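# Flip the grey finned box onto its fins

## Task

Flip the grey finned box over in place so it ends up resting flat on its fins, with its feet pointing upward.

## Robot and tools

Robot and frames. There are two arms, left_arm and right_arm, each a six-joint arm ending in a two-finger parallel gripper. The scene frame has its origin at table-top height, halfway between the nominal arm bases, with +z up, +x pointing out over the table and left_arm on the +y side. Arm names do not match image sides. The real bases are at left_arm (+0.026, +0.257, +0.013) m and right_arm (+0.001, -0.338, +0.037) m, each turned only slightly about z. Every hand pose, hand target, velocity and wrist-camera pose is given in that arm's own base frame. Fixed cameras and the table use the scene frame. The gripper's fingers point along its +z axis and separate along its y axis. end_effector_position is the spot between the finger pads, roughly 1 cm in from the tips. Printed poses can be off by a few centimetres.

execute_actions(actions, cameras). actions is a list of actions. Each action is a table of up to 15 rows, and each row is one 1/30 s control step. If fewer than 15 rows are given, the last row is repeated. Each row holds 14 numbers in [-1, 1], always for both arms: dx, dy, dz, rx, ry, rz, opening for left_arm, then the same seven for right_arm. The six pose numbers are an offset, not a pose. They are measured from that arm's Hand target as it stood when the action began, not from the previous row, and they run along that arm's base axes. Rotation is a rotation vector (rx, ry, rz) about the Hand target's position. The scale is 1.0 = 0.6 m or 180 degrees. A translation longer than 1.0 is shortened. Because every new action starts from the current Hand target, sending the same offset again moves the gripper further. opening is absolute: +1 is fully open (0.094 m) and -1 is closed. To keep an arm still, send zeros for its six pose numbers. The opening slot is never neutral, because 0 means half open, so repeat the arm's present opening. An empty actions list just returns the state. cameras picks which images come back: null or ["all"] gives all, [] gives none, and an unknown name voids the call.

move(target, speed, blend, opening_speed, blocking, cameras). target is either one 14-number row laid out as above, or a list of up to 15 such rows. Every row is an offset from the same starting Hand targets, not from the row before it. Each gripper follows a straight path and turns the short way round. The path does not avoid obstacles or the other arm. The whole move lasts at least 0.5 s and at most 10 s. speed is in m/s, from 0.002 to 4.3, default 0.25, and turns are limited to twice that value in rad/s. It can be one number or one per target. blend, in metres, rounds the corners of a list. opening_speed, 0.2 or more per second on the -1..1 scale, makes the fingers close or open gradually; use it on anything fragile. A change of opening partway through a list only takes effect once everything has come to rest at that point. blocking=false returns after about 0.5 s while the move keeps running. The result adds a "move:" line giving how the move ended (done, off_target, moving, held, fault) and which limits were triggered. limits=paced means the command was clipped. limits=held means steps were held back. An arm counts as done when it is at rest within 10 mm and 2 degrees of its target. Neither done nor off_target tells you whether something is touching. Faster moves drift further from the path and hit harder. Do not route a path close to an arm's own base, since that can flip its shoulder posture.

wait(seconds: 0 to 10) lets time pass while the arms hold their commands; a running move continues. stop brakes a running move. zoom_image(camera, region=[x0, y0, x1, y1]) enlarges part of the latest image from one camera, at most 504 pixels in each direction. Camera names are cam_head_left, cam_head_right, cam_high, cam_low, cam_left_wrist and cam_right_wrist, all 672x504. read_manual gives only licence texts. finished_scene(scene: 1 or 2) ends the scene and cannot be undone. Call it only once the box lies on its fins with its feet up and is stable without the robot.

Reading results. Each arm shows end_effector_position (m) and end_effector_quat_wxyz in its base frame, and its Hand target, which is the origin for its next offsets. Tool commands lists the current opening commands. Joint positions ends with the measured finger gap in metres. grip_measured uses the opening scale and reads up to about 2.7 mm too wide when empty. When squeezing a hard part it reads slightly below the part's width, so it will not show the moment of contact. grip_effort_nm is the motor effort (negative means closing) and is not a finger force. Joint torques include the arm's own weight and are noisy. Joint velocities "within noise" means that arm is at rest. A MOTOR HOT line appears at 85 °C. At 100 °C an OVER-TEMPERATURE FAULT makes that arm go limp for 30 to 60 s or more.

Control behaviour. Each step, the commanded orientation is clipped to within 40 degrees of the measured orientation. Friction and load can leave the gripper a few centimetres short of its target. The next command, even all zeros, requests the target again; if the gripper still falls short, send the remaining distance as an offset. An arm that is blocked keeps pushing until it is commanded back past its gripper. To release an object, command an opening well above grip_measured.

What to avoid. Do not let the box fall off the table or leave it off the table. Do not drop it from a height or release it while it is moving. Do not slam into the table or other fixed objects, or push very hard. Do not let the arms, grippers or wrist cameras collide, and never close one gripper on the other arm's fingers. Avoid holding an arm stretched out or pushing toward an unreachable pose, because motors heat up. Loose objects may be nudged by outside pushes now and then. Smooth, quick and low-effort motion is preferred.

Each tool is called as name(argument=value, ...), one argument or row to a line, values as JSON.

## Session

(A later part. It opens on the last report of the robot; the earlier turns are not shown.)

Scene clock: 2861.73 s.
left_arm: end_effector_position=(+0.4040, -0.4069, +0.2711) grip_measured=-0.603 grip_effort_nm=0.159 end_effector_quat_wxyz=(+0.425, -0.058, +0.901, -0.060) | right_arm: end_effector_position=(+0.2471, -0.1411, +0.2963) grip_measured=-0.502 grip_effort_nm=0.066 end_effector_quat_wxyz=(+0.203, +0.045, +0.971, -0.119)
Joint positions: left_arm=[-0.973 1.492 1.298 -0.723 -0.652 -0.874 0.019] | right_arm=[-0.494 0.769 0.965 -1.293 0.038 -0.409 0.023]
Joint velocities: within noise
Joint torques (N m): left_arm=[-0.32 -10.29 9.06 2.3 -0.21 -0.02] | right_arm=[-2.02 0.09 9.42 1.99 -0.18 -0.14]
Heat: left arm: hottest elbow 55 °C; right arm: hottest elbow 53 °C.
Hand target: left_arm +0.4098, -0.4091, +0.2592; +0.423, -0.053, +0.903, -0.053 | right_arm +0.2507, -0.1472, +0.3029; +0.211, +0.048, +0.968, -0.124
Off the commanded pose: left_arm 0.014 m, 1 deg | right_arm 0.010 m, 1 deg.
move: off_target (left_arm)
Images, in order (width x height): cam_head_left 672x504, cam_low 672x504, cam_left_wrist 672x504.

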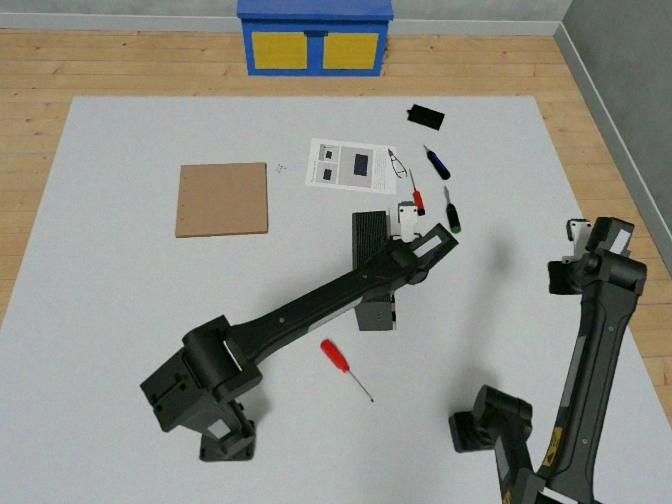

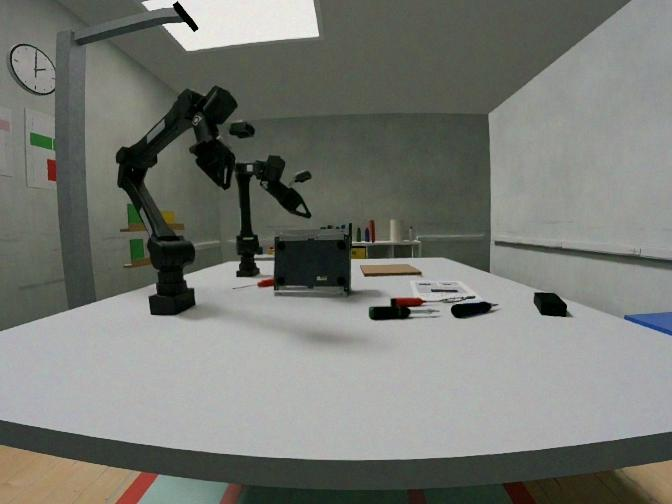

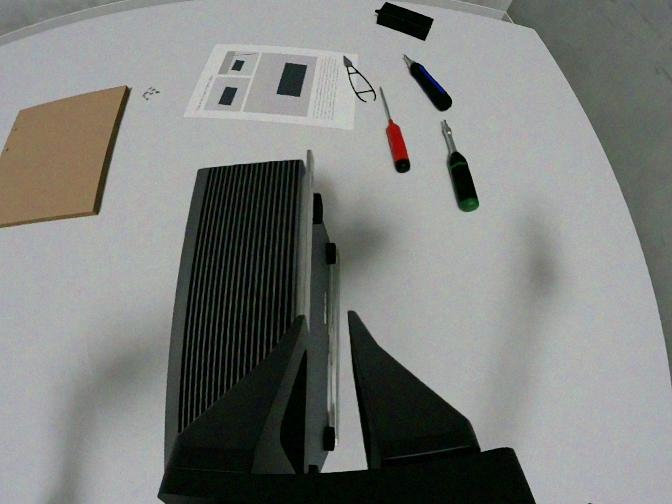

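move(
  target=[0.055,0.008,-0.072,0,0,0,-0.6,0,0,0,0,0,0,-0.5],
  speed=0.08,
  cameras=["cam_left_wrist","cam_low"],
)

zoom_image(
  camera="cam_left_wrist",
  region=[250, 200, 400, 350],
)

zoom_image(
  camera="cam_low",
  region=[220, 160, 380, 300],
)

Scene clock: 2876.53 s.
left_arm: end_effector_position=(+0.4360, -0.4039, +0.2339) grip_measured=-0.603 grip_effort_nm=0.154 end_effector_quat_wxyz=(+0.428, -0.059, +0.899, -0.064) | right_arm: end_effector_position=(+0.2471, -0.1411, +0.2963) grip_measured=-0.502 grip_effort_nm=0.076 end_effector_quat_wxyz=(+0.203, +0.045, +0.971, -0.119)
Joint positions: left_arm=[-0.917 1.549 1.254 -0.577 -0.617 -0.816 0.019] | right_arm=[-0.494 0.769 0.965 -1.293 0.038 -0.409 0.023]
Joint velocities: within noise
Joint torques (N m): left_arm=[0.09 -10.34 8.75 2.37 -0.13 -0.02] | right_arm=[-2.67 -0.32 9.37 1.96 -0.14 -0.11]
Heat: left arm: hottest elbow 54 °C; right arm: hottest elbow 53 °C.
Hand target: left_arm +0.4427, -0.4043, +0.2158; +0.423, -0.053, +0.903, -0.053 | right_arm +0.2507, -0.1472, +0.3029; +0.211, +0.048, +0.968, -0.124
Off the commanded pose: left_arm 0.019 m, 2 deg | right_arm 0.010 m, 1 deg.
move: off_target (left_arm)
Images, in order (width x height): cam_low 672x504, cam_left_wrist 672x504.

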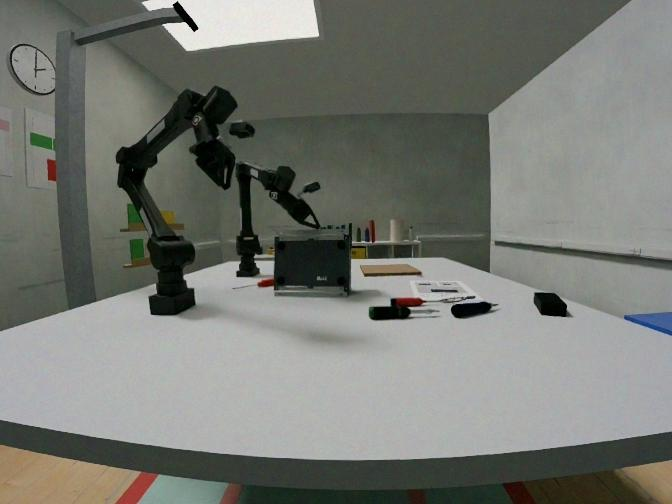

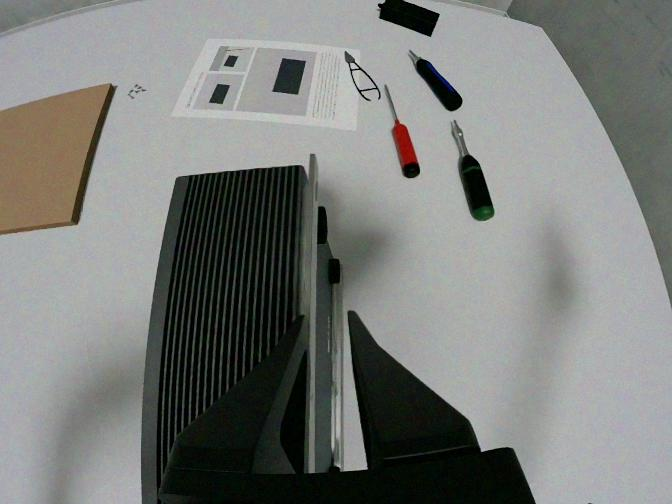

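Scaled by 3.360 from the camera's 672x504 image, which has a finer 960x720 frame.

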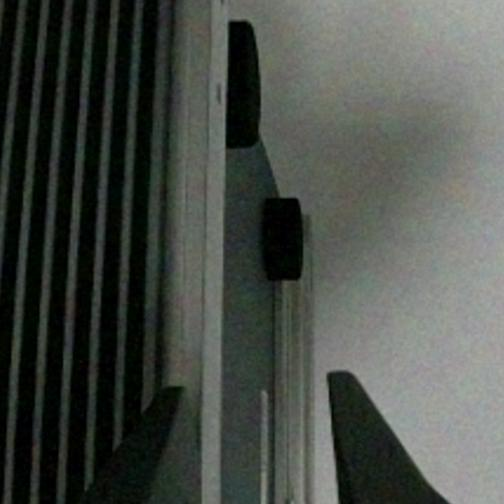

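Scaled by 3.150.

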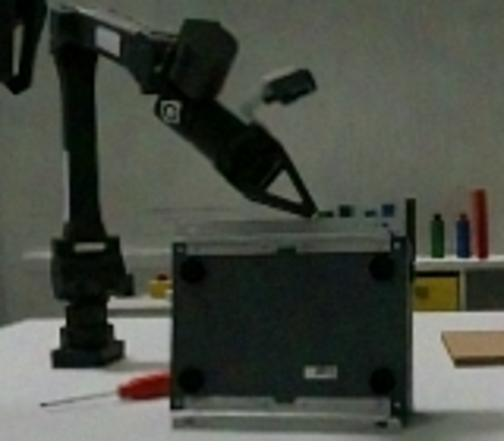

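move(
  target=[0.028,0.003,-0.048,0,0,0,-0.6,0,0,0,0,0,0,-0.5],
  speed=0.06,
  cameras=["cam_left_wrist","cam_low"],
)

zoom_image(
  camera="cam_left_wrist",
  region=[250, 200, 400, 350],
)

zoom_image(
  camera="cam_low",
  region=[220, 160, 380, 300],
)

Scene clock: 2886.63 s.
left_arm: end_effector_position=(+0.4527, -0.4050, +0.2324) grip_measured=-0.603 grip_effort_nm=0.154 end_effector_quat_wxyz=(+0.444, -0.065, +0.890, -0.081) | right_arm: end_effector_position=(+0.2471, -0.1411, +0.2963) grip_measured=-0.502 grip_effort_nm=0.066 end_effector_quat_wxyz=(+0.203, +0.045, +0.971, -0.119)
Joint positions: left_arm=[-0.893 1.563 1.241 -0.485 -0.606 -0.788 0.019] | right_arm=[-0.494 0.769 0.965 -1.293 0.038 -0.409 0.023]
Joint velocities: within noise
Joint torques (N m): left_arm=[0.38 -8.23 7.5 2.09 0.2 -0.08] | right_arm=[-1.61 -0.44 9.46 2.04 -0.16 -0.1]
Heat: left arm: hottest elbow 53 °C; right arm: hottest elbow 53 °C.
Hand target: left_arm +0.4596, -0.4025, +0.1869; +0.423, -0.053, +0.903, -0.053 | right_arm +0.2507, -0.1472, +0.3029; +0.211, +0.048, +0.968, -0.124
Off the commanded pose: left_arm 0.046 m, 4 deg | right_arm 0.010 m, 1 deg.
move: off_target (left_arm)
Images, in order (width x height): cam_low 672x504, cam_left_wrist 672x504.

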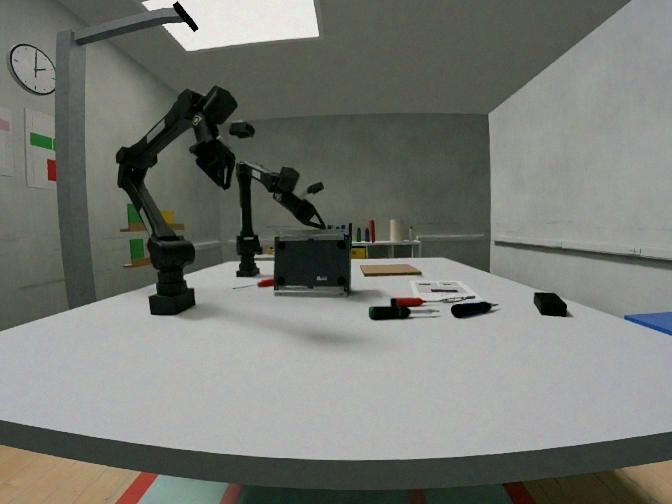

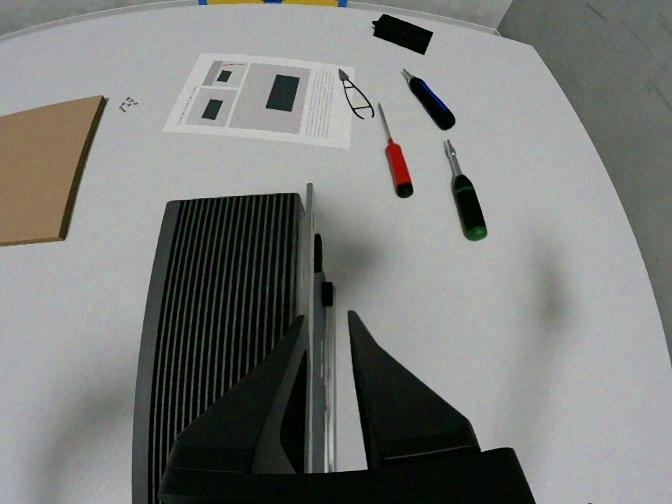

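Scaled by 3.360 from the camera's 672x504 image, which has a finer 960x720 frame.

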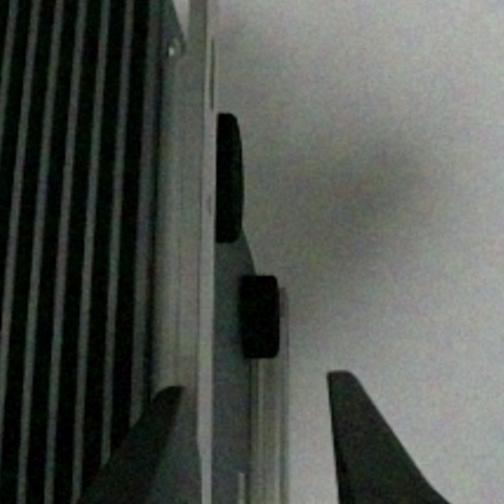

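Scaled by 3.150.

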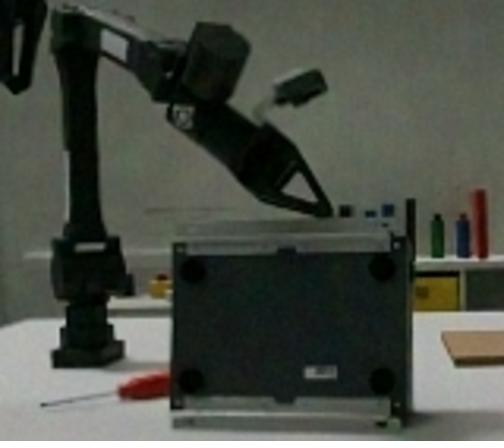

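move(
  target=[0,0,0.055,0,0,0,-0.6,0,0,0,0,0,0,-0.5],
  speed=0.1,
  cameras=[],
)

move(
  target=[0,0,0,0,0,0,-1,0,0,0,0,0,0,-0.5],
  opening_speed=0.5,
  cameras=["cam_left_wrist","cam_low"],
)

zoom_image(
  camera="cam_left_wrist",
  region=[250, 200, 400, 350],
)

Scene clock: 2914.13 s.
left_arm: end_effector_position=(+0.4498, -0.3987, +0.2214) grip_measured=-0.603 grip_effort_nm=0.154 end_effector_quat_wxyz=(+0.425, -0.055, +0.902, -0.058) | right_arm: end_effector_position=(+0.2471, -0.1411, +0.2963) grip_measured=-0.502 grip_effort_nm=0.076 end_effector_quat_wxyz=(+0.203, +0.045, +0.971, -0.119)
Joint positions: left_arm=[-0.888 1.573 1.251 -0.549 -0.597 -0.786 0.019] | right_arm=[-0.494 0.769 0.965 -1.293 0.038 -0.409 0.023]
Joint velocities: within noise
Joint torques (N m): left_arm=[-0.03 -11.16 11.38 1.37 -0.17 -0.07] | right_arm=[-1.67 -0.21 9.35 1.98 -0.19 -0.11]
Heat: left arm: hottest elbow 51 °C; right arm: hottest elbow 53 °C.
Hand target: left_arm +0.4595, -0.4025, +0.2200; +0.423, -0.053, +0.903, -0.053 | right_arm +0.2507, -0.1472, +0.3029; +0.211, +0.048, +0.968, -0.124
Off the commanded pose: left_arm 0.011 m, 1 deg | right_arm 0.010 m, 1 deg.
move: off_target (left_arm)
No camera images: "cameras" was empty.

Scene clock: 2915.53 s.
left_arm: end_effector_position=(+0.4491, -0.3981, +0.2200) grip_measured=-0.945 grip_effort_nm=-1.004 end_effector_quat_wxyz=(+0.422, -0.037, +0.904, -0.050) | right_arm: end_effector_position=(+0.2471, -0.1411, +0.2963) grip_measured=-0.502 grip_effort_nm=0.076 end_effector_quat_wxyz=(+0.203, +0.045, +0.971, -0.119)
Joint positions: left_arm=[-0.887 1.573 1.251 -0.556 -0.591 -0.75 0.003] | right_arm=[-0.494 0.769 0.965 -1.293 0.038 -0.409 0.023]
Joint velocities: within noise
Joint torques (N m): left_arm=[-0.09 -11.11 11.4 1.66 -0.44 -0.45] | right_arm=[-2.08 -0.56 9.39 1.63 -0.12 -0.09]
Heat: left arm: hottest elbow 52 °C; right arm: hottest elbow 53 °C.
Hand target: left_arm +0.4595, -0.4026, +0.2200; +0.423, -0.053, +0.903, -0.053 | right_arm +0.2507, -0.1472, +0.3029; +0.211, +0.048, +0.968, -0.124
Off the commanded pose: left_arm 0.011 m, 2 deg | right_arm 0.010 m, 1 deg.
move: off_target (left_arm)
Images, in order (width x height): cam_low 672x504, cam_left_wrist 672x504.

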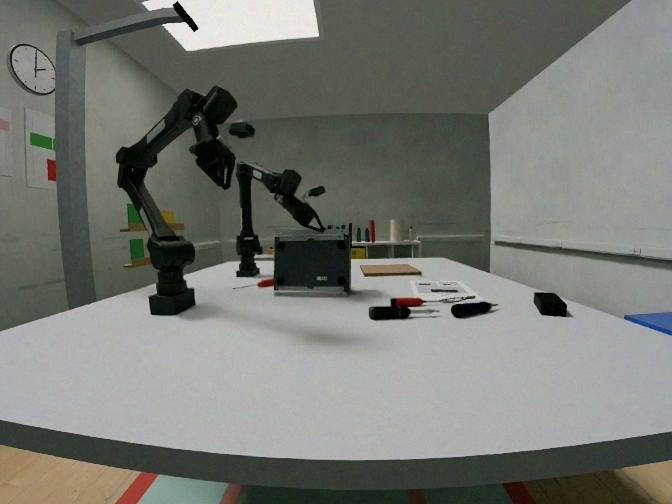

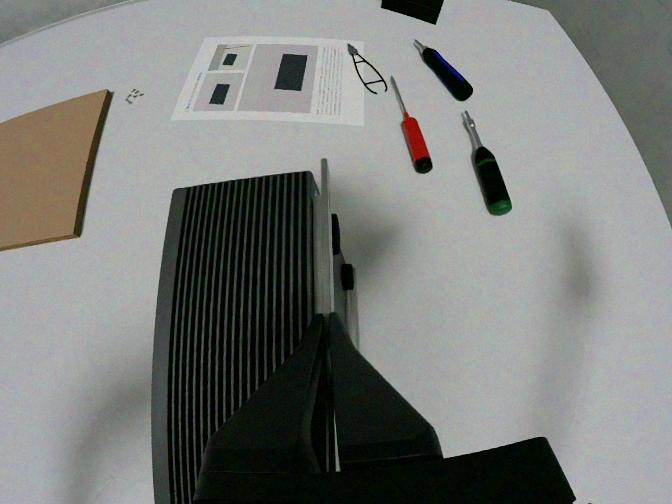

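Scaled by 3.360 from the camera's 672x504 image, which has a finer 960x720 frame.

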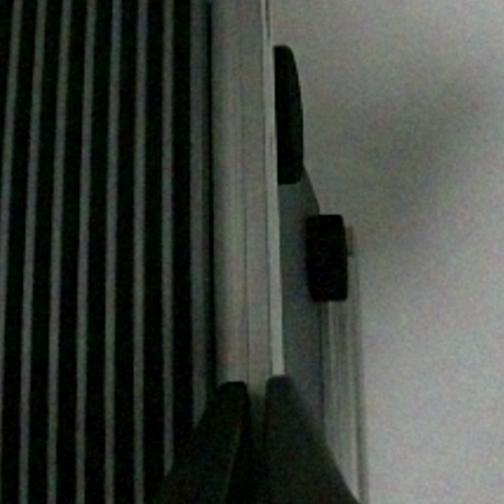

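move(
  target=[
    [0.0,0.12,0.03,-0.083,-0.003,0,-1,0,0,0,0,0,0,-0.5],
    [0.0,0.23,0.02,-0.167,-0.006,0,-1,0,0,0,0,0,0,-0.5],
  ],
  speed=0.07,
  blend=[0.02,0],
  cameras=["cam_left_wrist","cam_low","cam_high","cam_head_left"],
)

Scene clock: 2932.67 s.
left_arm: end_effector_position=(+0.4549, -0.2649, +0.2186) grip_measured=-0.951 grip_effort_nm=-1.013 end_effector_quat_wxyz=(+0.396, -0.135, +0.869, -0.265) | right_arm: end_effector_position=(+0.2471, -0.1411, +0.2963) grip_measured=-0.502 grip_effort_nm=0.066 end_effector_quat_wxyz=(+0.203, +0.045, +0.971, -0.119)
Joint positions: left_arm=[-0.561 1.262 0.837 -0.155 -0.106 -0.811 0.002] | right_arm=[-0.494 0.769 0.965 -1.293 0.038 -0.409 0.023]
Joint velocities: within noise
Joint torques (N m): left_arm=[-0.38 -8.88 9.5 3.14 -0.01 -0.69] | right_arm=[-2.02 -0.38 9.28 1.84 -0.16 -0.07]
Heat: left arm: hottest elbow 54 °C; right arm: hottest elbow 53 °C.
Hand target: left_arm +0.4594, -0.2646, +0.2319; +0.403, -0.160, +0.855, -0.286 | right_arm +0.2507, -0.1472, +0.3029; +0.211, +0.048, +0.968, -0.124
Off the commanded pose: left_arm 0.014 m, 4 deg | right_arm 0.010 m, 1 deg.
move: off_target (left_arm)
Images, in order (width x height): cam_head_left 672x504, cam_high 672x504, cam_low 672x504, cam_left_wrist 672x504.

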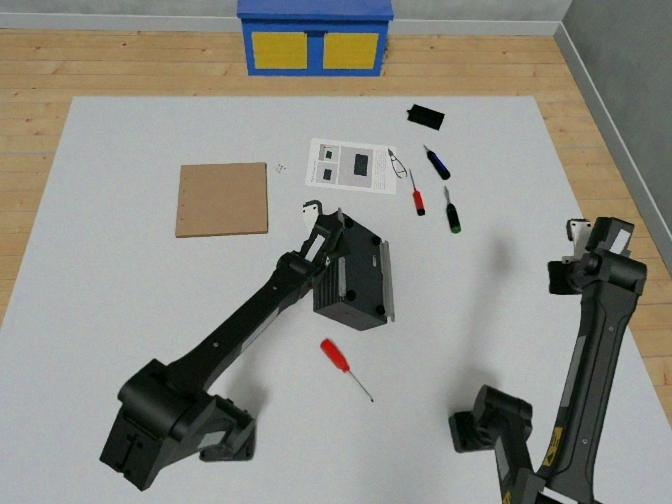

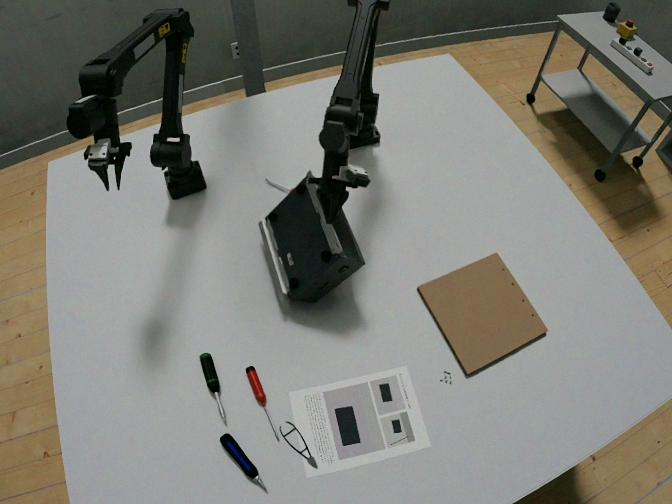

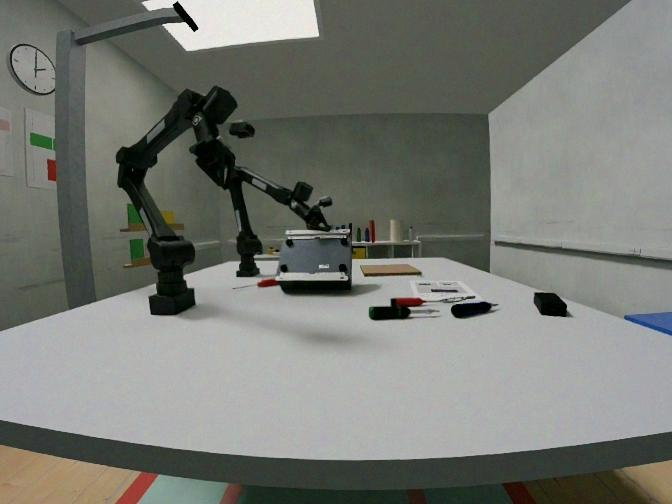

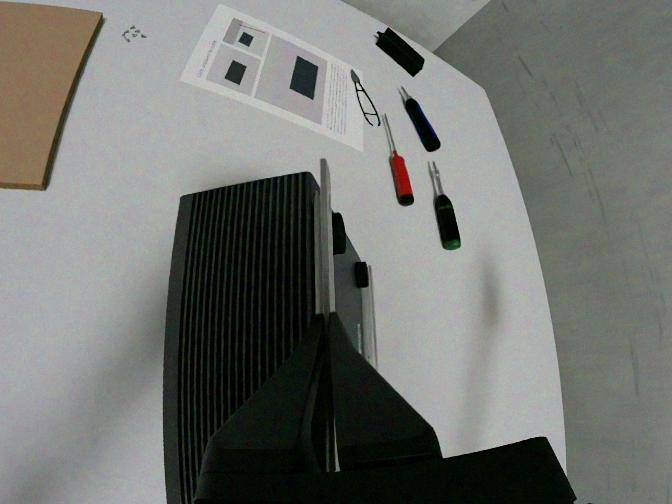

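move(
  target=[
    [0.0,0.08,-0.033,-0.083,-0.003,0,-1,0,0,0,0,0,0,-0.5],
    [0.0,0.16,-0.095,-0.167,-0.006,0,-1,0,0,0,0,0,0,-0.5],
  ],
  speed=0.07,
  blend=[0.02,0],
  cameras=["cam_left_wrist","cam_low","cam_high"],
)

Scene clock: 2943.53 s.
left_arm: end_effector_position=(+0.4483, -0.1615, +0.1447) grip_measured=-0.951 grip_effort_nm=-1.009 end_effector_quat_wxyz=(+0.346, -0.251, +0.776, -0.463) | right_arm: end_effector_position=(+0.2471, -0.1411, +0.2963) grip_measured=-0.502 grip_effort_nm=0.076 end_effector_quat_wxyz=(+0.203, +0.045, +0.971, -0.119)
Joint positions: left_arm=[-0.208 1.332 0.488 0.479 0.383 -1.1 0.002] | right_arm=[-0.494 0.769 0.965 -1.293 0.038 -0.409 0.023]
Joint velocities: within noise
Joint torques (N m): left_arm=[-1.03 -7.82 9.16 4.03 0.77 -0.86] | right_arm=[-2.08 -0.56 9.46 2.02 -0.16 -0.12]
Heat: left arm: hottest elbow 54 °C; right arm: hottest elbow 53 °C.
Hand target: left_arm +0.4594, -0.1686, +0.1750; +0.355, -0.257, +0.748, -0.499 | right_arm +0.2507, -0.1472, +0.3029; +0.211, +0.048, +0.968, -0.124
Off the commanded pose: left_arm 0.033 m, 5 deg | right_arm 0.010 m, 1 deg.
move: off_target (left_arm)
Images, in order (width x height): cam_high 672x504, cam_low 672x504, cam_left_wrist 672x504.

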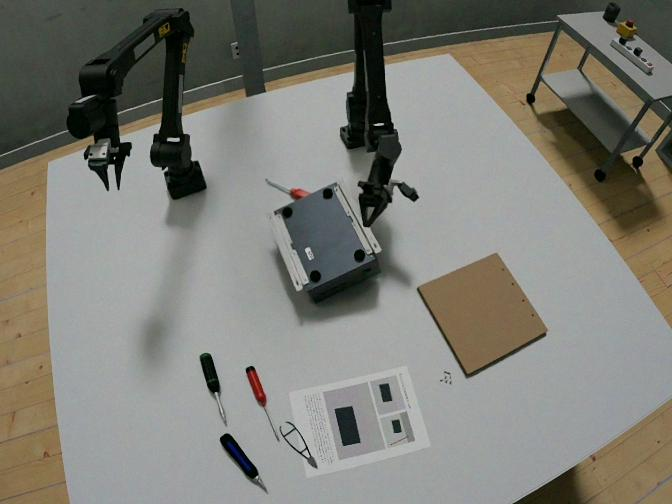

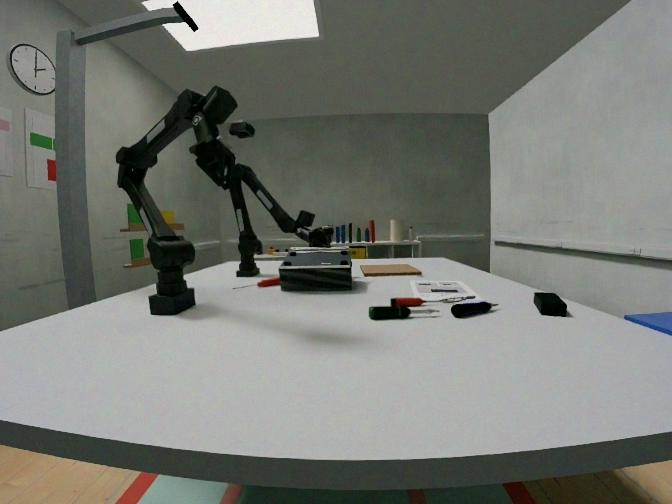

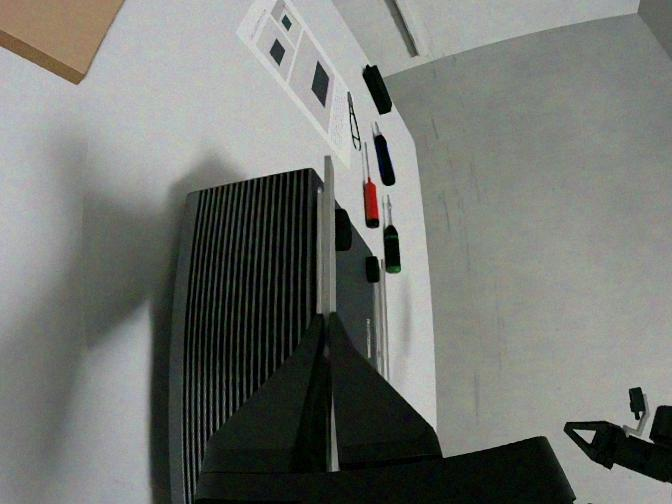

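move(
  target=[
    [0.0,0.06,-0.07,-0.08,-0.003,0,-1,0,0,0,0,0,0,-0.5],
    [0.0,0.085,-0.135,-0.14,-0.005,0,-1,0,0,0,0,0,0,-0.5],
  ],
  speed=0.06,
  blend=[0.02,0],
  cameras=["cam_left_wrist","cam_low","cam_high"],
)

zoom_image(
  camera="cam_low",
  region=[240, 200, 380, 310],
)

Scene clock: 2954.90 s.
left_arm: end_effector_position=(+0.4463, -0.1290, +0.0910) grip_measured=-0.950 grip_effort_nm=-1.013 end_effector_quat_wxyz=(+0.296, -0.306, +0.636, -0.643) | right_arm: end_effector_position=(+0.2471, -0.1411, +0.2963) grip_measured=-0.502 grip_effort_nm=0.071 end_effector_quat_wxyz=(+0.203, +0.045, +0.971, -0.119)
Joint positions: left_arm=[-0.056 1.879 0.406 1.477 0.635 -1.589 0.002] | right_arm=[-0.494 0.769 0.965 -1.293 0.038 -0.409 0.023]
Joint velocities: within noise
Joint torques (N m): left_arm=[1.49 -7.88 4.52 3.03 -0.14 -0.67] | right_arm=[-2.37 -0.03 9.39 1.78 -0.18 -0.11]
Heat: left arm: hottest elbow 53 °C; right arm: hottest elbow 53 °C.
Hand target: left_arm +0.4595, -0.1175, +0.0940; +0.297, -0.324, +0.618, -0.652 | right_arm +0.2507, -0.1472, +0.3029; +0.211, +0.048, +0.968, -0.124
Off the commanded pose: left_arm 0.018 m, 3 deg | right_arm 0.010 m, 1 deg.
move: off_target (left_arm)
Images, in order (width x height): cam_high 672x504, cam_low 672x504, cam_left_wrist 672x504.

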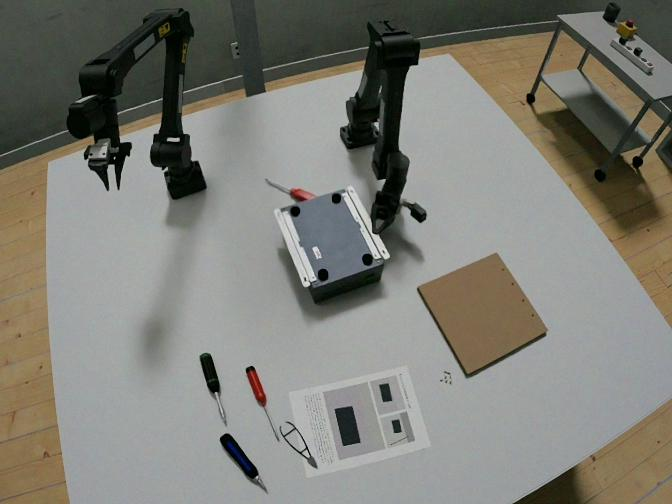

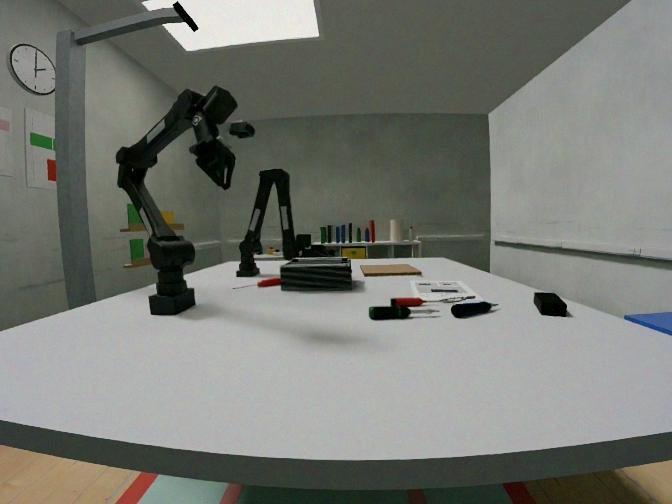

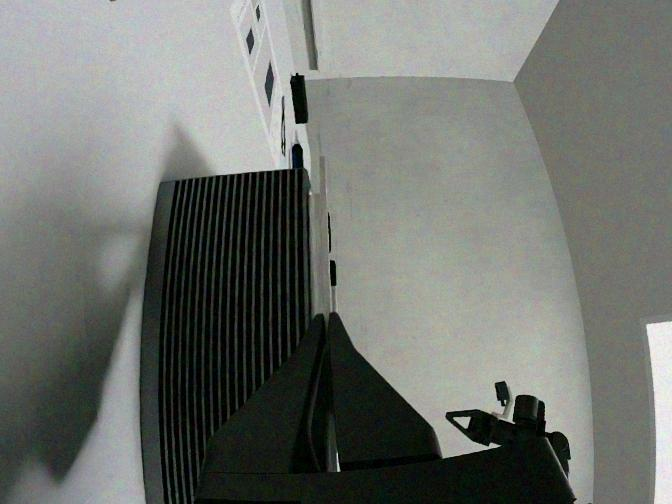

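Scaled by 3.600.

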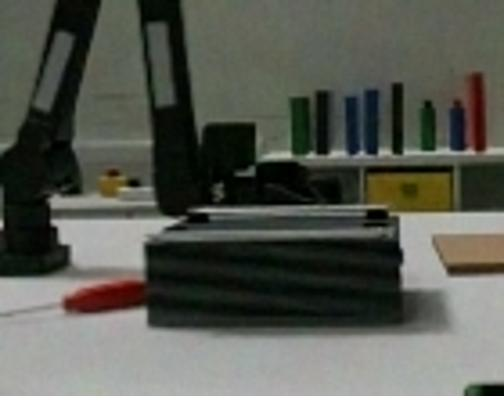

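move(
  target=[0.0,-0.02,-0.04,-0.01,0,0,-1,0,0,0,0,0,0,-0.5],
  speed=0.06,
  cameras=["cam_low","cam_high"],
)

zoom_image(
  camera="cam_low",
  region=[240, 200, 380, 310],
)

Scene clock: 2961.70 s.
left_arm: end_effector_position=(+0.4486, -0.1292, +0.0888) grip_measured=-0.951 grip_effort_nm=-1.009 end_effector_quat_wxyz=(+0.301, -0.309, +0.617, -0.659) | right_arm: end_effector_position=(+0.2471, -0.1411, +0.2963) grip_measured=-0.502 grip_effort_nm=0.071 end_effector_quat_wxyz=(+0.203, +0.045, +0.971, -0.119)
Joint positions: left_arm=[-0.063 1.947 0.417 1.589 0.614 -1.64 0.002] | right_arm=[-0.494 0.769 0.965 -1.293 0.038 -0.409 0.023]
Joint velocities: within noise
Joint torques (N m): left_arm=[-1.26 -5.36 4.38 2.09 -0.79 -0.38] | right_arm=[-1.38 0.38 9.54 1.84 -0.19 -0.12]
Heat: left arm: hottest elbow 52 °C; right arm: hottest elbow 53 °C.
Hand target: left_arm +0.4595, -0.1296, +0.0700; +0.291, -0.329, +0.608, -0.662 | right_arm +0.2507, -0.1472, +0.3029; +0.211, +0.048, +0.968, -0.124
Off the commanded pose: left_arm 0.022 m, 3 deg | right_arm 0.010 m, 1 deg.
joint read past its limit (left arm) — joint 4 (wrist pitch), upper limit.
joint sent to its limit (left arm) — joint 4 (wrist pitch), upper limit. The joint targets still meet the commanded pose.
move: off_target (left_arm)
Images, in order (width x height): cam_high 672x504, cam_low 672x504.

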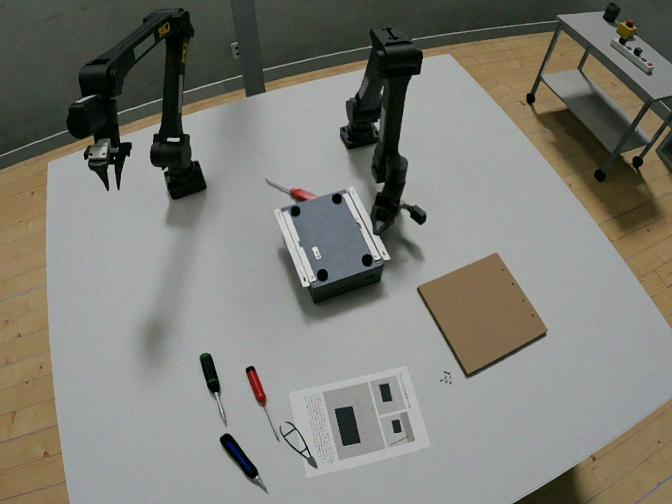

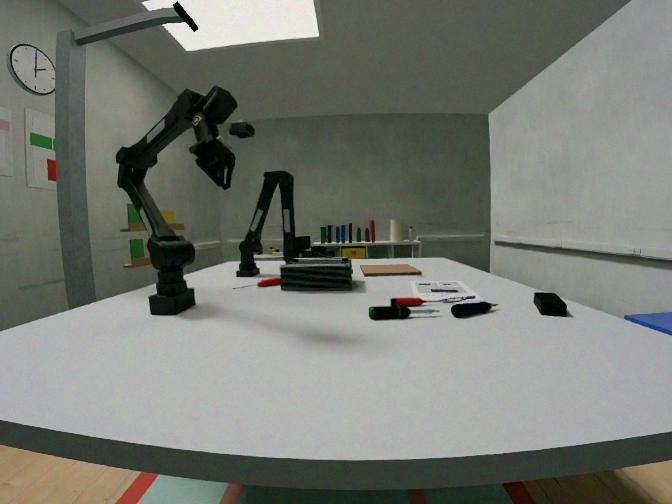

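Scaled by 3.600.

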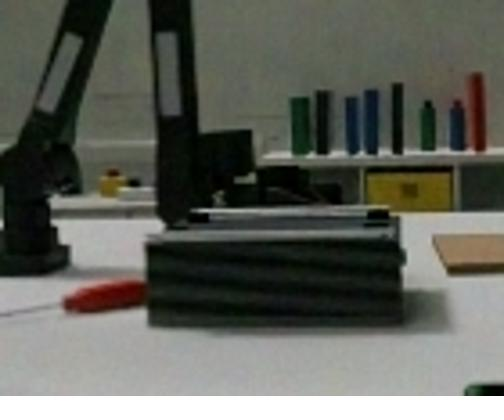

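move(
  target=[-0.0,0.0,0.025,0.01,0,0,-1,0,0,0,0,0,0,-0.5],
  speed=0.06,
  cameras=[],
)

move(
  target=[0,0,0,0,0,0,-0.6,0,0,0,0,0,0,-0.5],
  opening_speed=0.5,
  cameras=["cam_left_wrist","cam_high"],
)

Scene clock: 2967.70 s.
left_arm: end_effector_position=(+0.4494, -0.1294, +0.0894) grip_measured=-0.951 grip_effort_nm=-1.009 end_effector_quat_wxyz=(+0.300, -0.311, +0.619, -0.656) | right_arm: end_effector_position=(+0.2471, -0.1411, +0.2963) grip_measured=-0.502 grip_effort_nm=0.071 end_effector_quat_wxyz=(+0.203, +0.045, +0.971, -0.119)
Joint positions: left_arm=[-0.064 1.936 0.417 1.57 0.612 -1.637 0.002] | right_arm=[-0.494 0.769 0.965 -1.293 0.038 -0.409 0.023]
Joint velocities: within noise
Joint torques (N m): left_arm=[-1.26 -9.35 3.84 0.91 -0.76 -0.22] | right_arm=[-2.02 -0.5 9.33 1.92 -0.19 -0.1]
Heat: left arm: hottest elbow 51 °C; right arm: hottest elbow 53 °C.
Hand target: left_arm +0.4595, -0.1296, +0.0851; +0.297, -0.324, +0.618, -0.652 | right_arm +0.2507, -0.1472, +0.3029; +0.211, +0.048, +0.968, -0.124
Off the commanded pose: left_arm 0.011 m, 2 deg | right_arm 0.010 m, 1 deg.
move: off_target (left_arm)
No camera images: "cameras" was empty.

Scene clock: 2968.83 s.
left_arm: end_effector_position=(+0.4543, -0.1283, +0.0853) grip_measured=-0.604 grip_effort_nm=0.159 end_effector_quat_wxyz=(+0.299, -0.322, +0.619, -0.651) | right_arm: end_effector_position=(+0.2471, -0.1411, +0.2963) grip_measured=-0.502 grip_effort_nm=0.076 end_effector_quat_wxyz=(+0.203, +0.045, +0.971, -0.119)
Joint positions: left_arm=[-0.066 1.936 0.425 1.541 0.594 -1.637 0.019] | right_arm=[-0.494 0.769 0.965 -1.293 0.038 -0.409 0.023]
Joint velocities: within noise
Joint torques (N m): left_arm=[-1.14 -9.35 3.34 1.81 -0.07 -0.18] | right_arm=[-1.9 -0.26 9.44 1.92 -0.21 -0.09]
Heat: left arm: hottest elbow 51 °C; right arm: hottest elbow 53 °C.
Hand target: left_arm +0.4595, -0.1296, +0.0851; +0.297, -0.324, +0.618, -0.652 | right_arm +0.2507, -0.1472, +0.3029; +0.211, +0.048, +0.968, -0.124
Off the commanded pose: left_arm 0.005 m, 0 deg | right_arm 0.010 m, 1 deg.
move: done
Images, in order (width x height): cam_high 672x504, cam_left_wrist 672x504.

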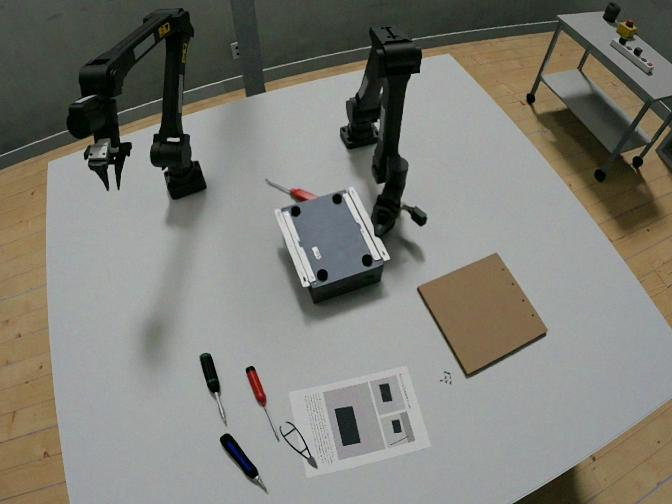

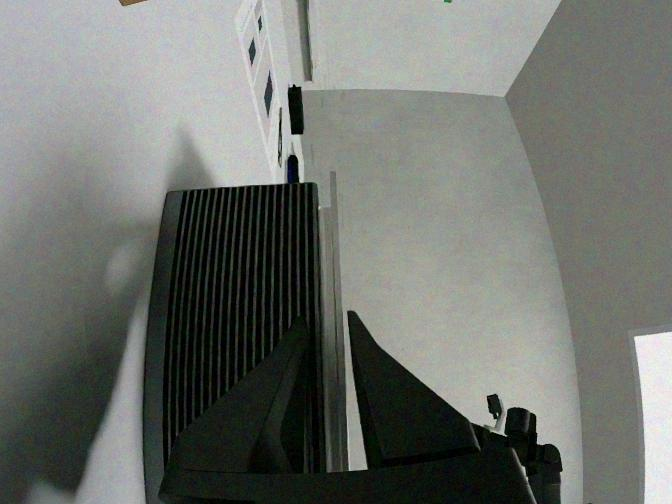

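move(
  target=[
    [-0.1,0.12,0.0,0,0,0,-0.6,0,0,0,0,0,0,-0.5],
    [-0.2,0.28,0.15,0,0,0,-0.6,0,0,0,0,0,0,-0.5],
  ],
  speed=0.15,
  cameras=["cam_head_left","cam_low","cam_high"],
)

zoom_image(
  camera="cam_low",
  region=[240, 200, 380, 310],
)

Scene clock: 2978.30 s.
left_arm: end_effector_position=(+0.3389, +0.0344, +0.1705) grip_measured=-0.603 grip_effort_nm=0.159 end_effector_quat_wxyz=(+0.286, -0.330, +0.616, -0.656) | right_arm: end_effector_position=(+0.2471, -0.1411, +0.2963) grip_measured=-0.502 grip_effort_nm=0.076 end_effector_quat_wxyz=(+0.203, +0.045, +0.971, -0.119)
Joint positions: left_arm=[0.614 1.421 0.228 1.28 1.281 -1.734 0.019] | right_arm=[-0.494 0.769 0.965 -1.293 0.038 -0.409 0.023]
Joint velocities: within noise
Joint torques (N m): left_arm=[0.09 -5.89 4.93 1.52 0.13 0.02] | right_arm=[-1.67 -0.67 9.39 1.68 -0.13 -0.13]
Heat: left arm: hottest elbow 49 °C; right arm: hottest elbow 53 °C.
Hand target: left_arm +0.3395, +0.0384, +0.1751; +0.297, -0.324, +0.618, -0.652 | right_arm +0.2507, -0.1472, +0.3029; +0.211, +0.048, +0.968, -0.124
Off the commanded pose: left_arm 0.006 m, 1 deg | right_arm 0.010 m, 1 deg.
move: done
Images, in order (width x height): cam_head_left 672x504, cam_high 672x504, cam_low 672x504.

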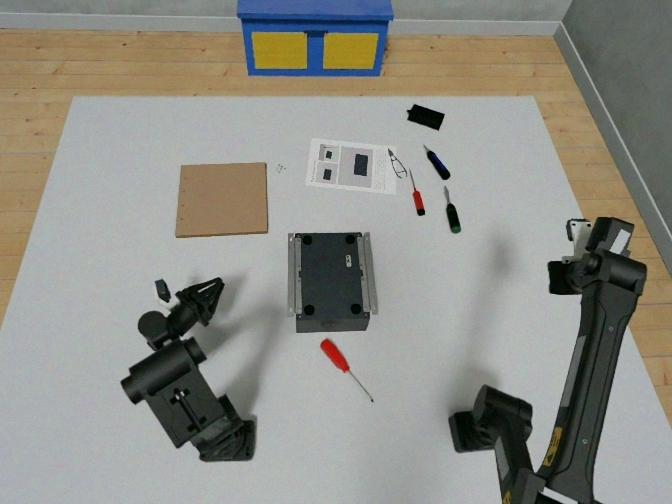

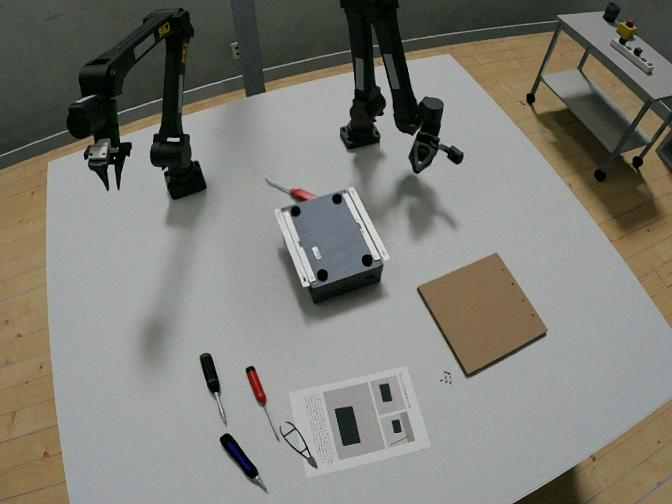

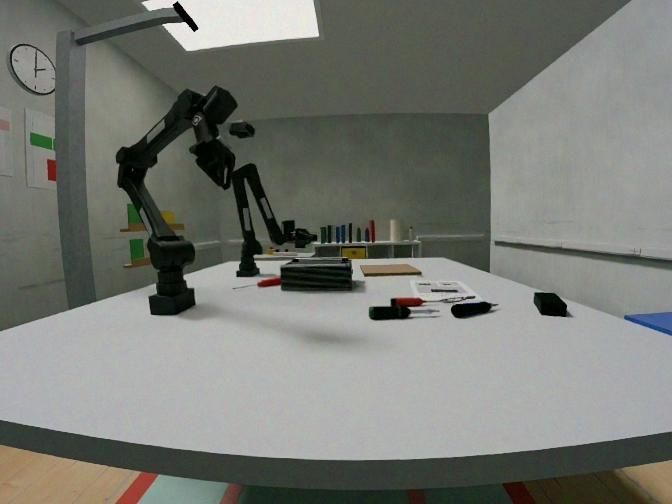

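Scaled by 3.600.

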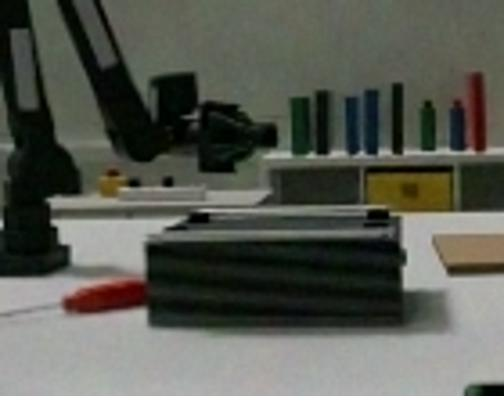

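finished_scene(
  scene=1,
)

The scene is finished: the task was done.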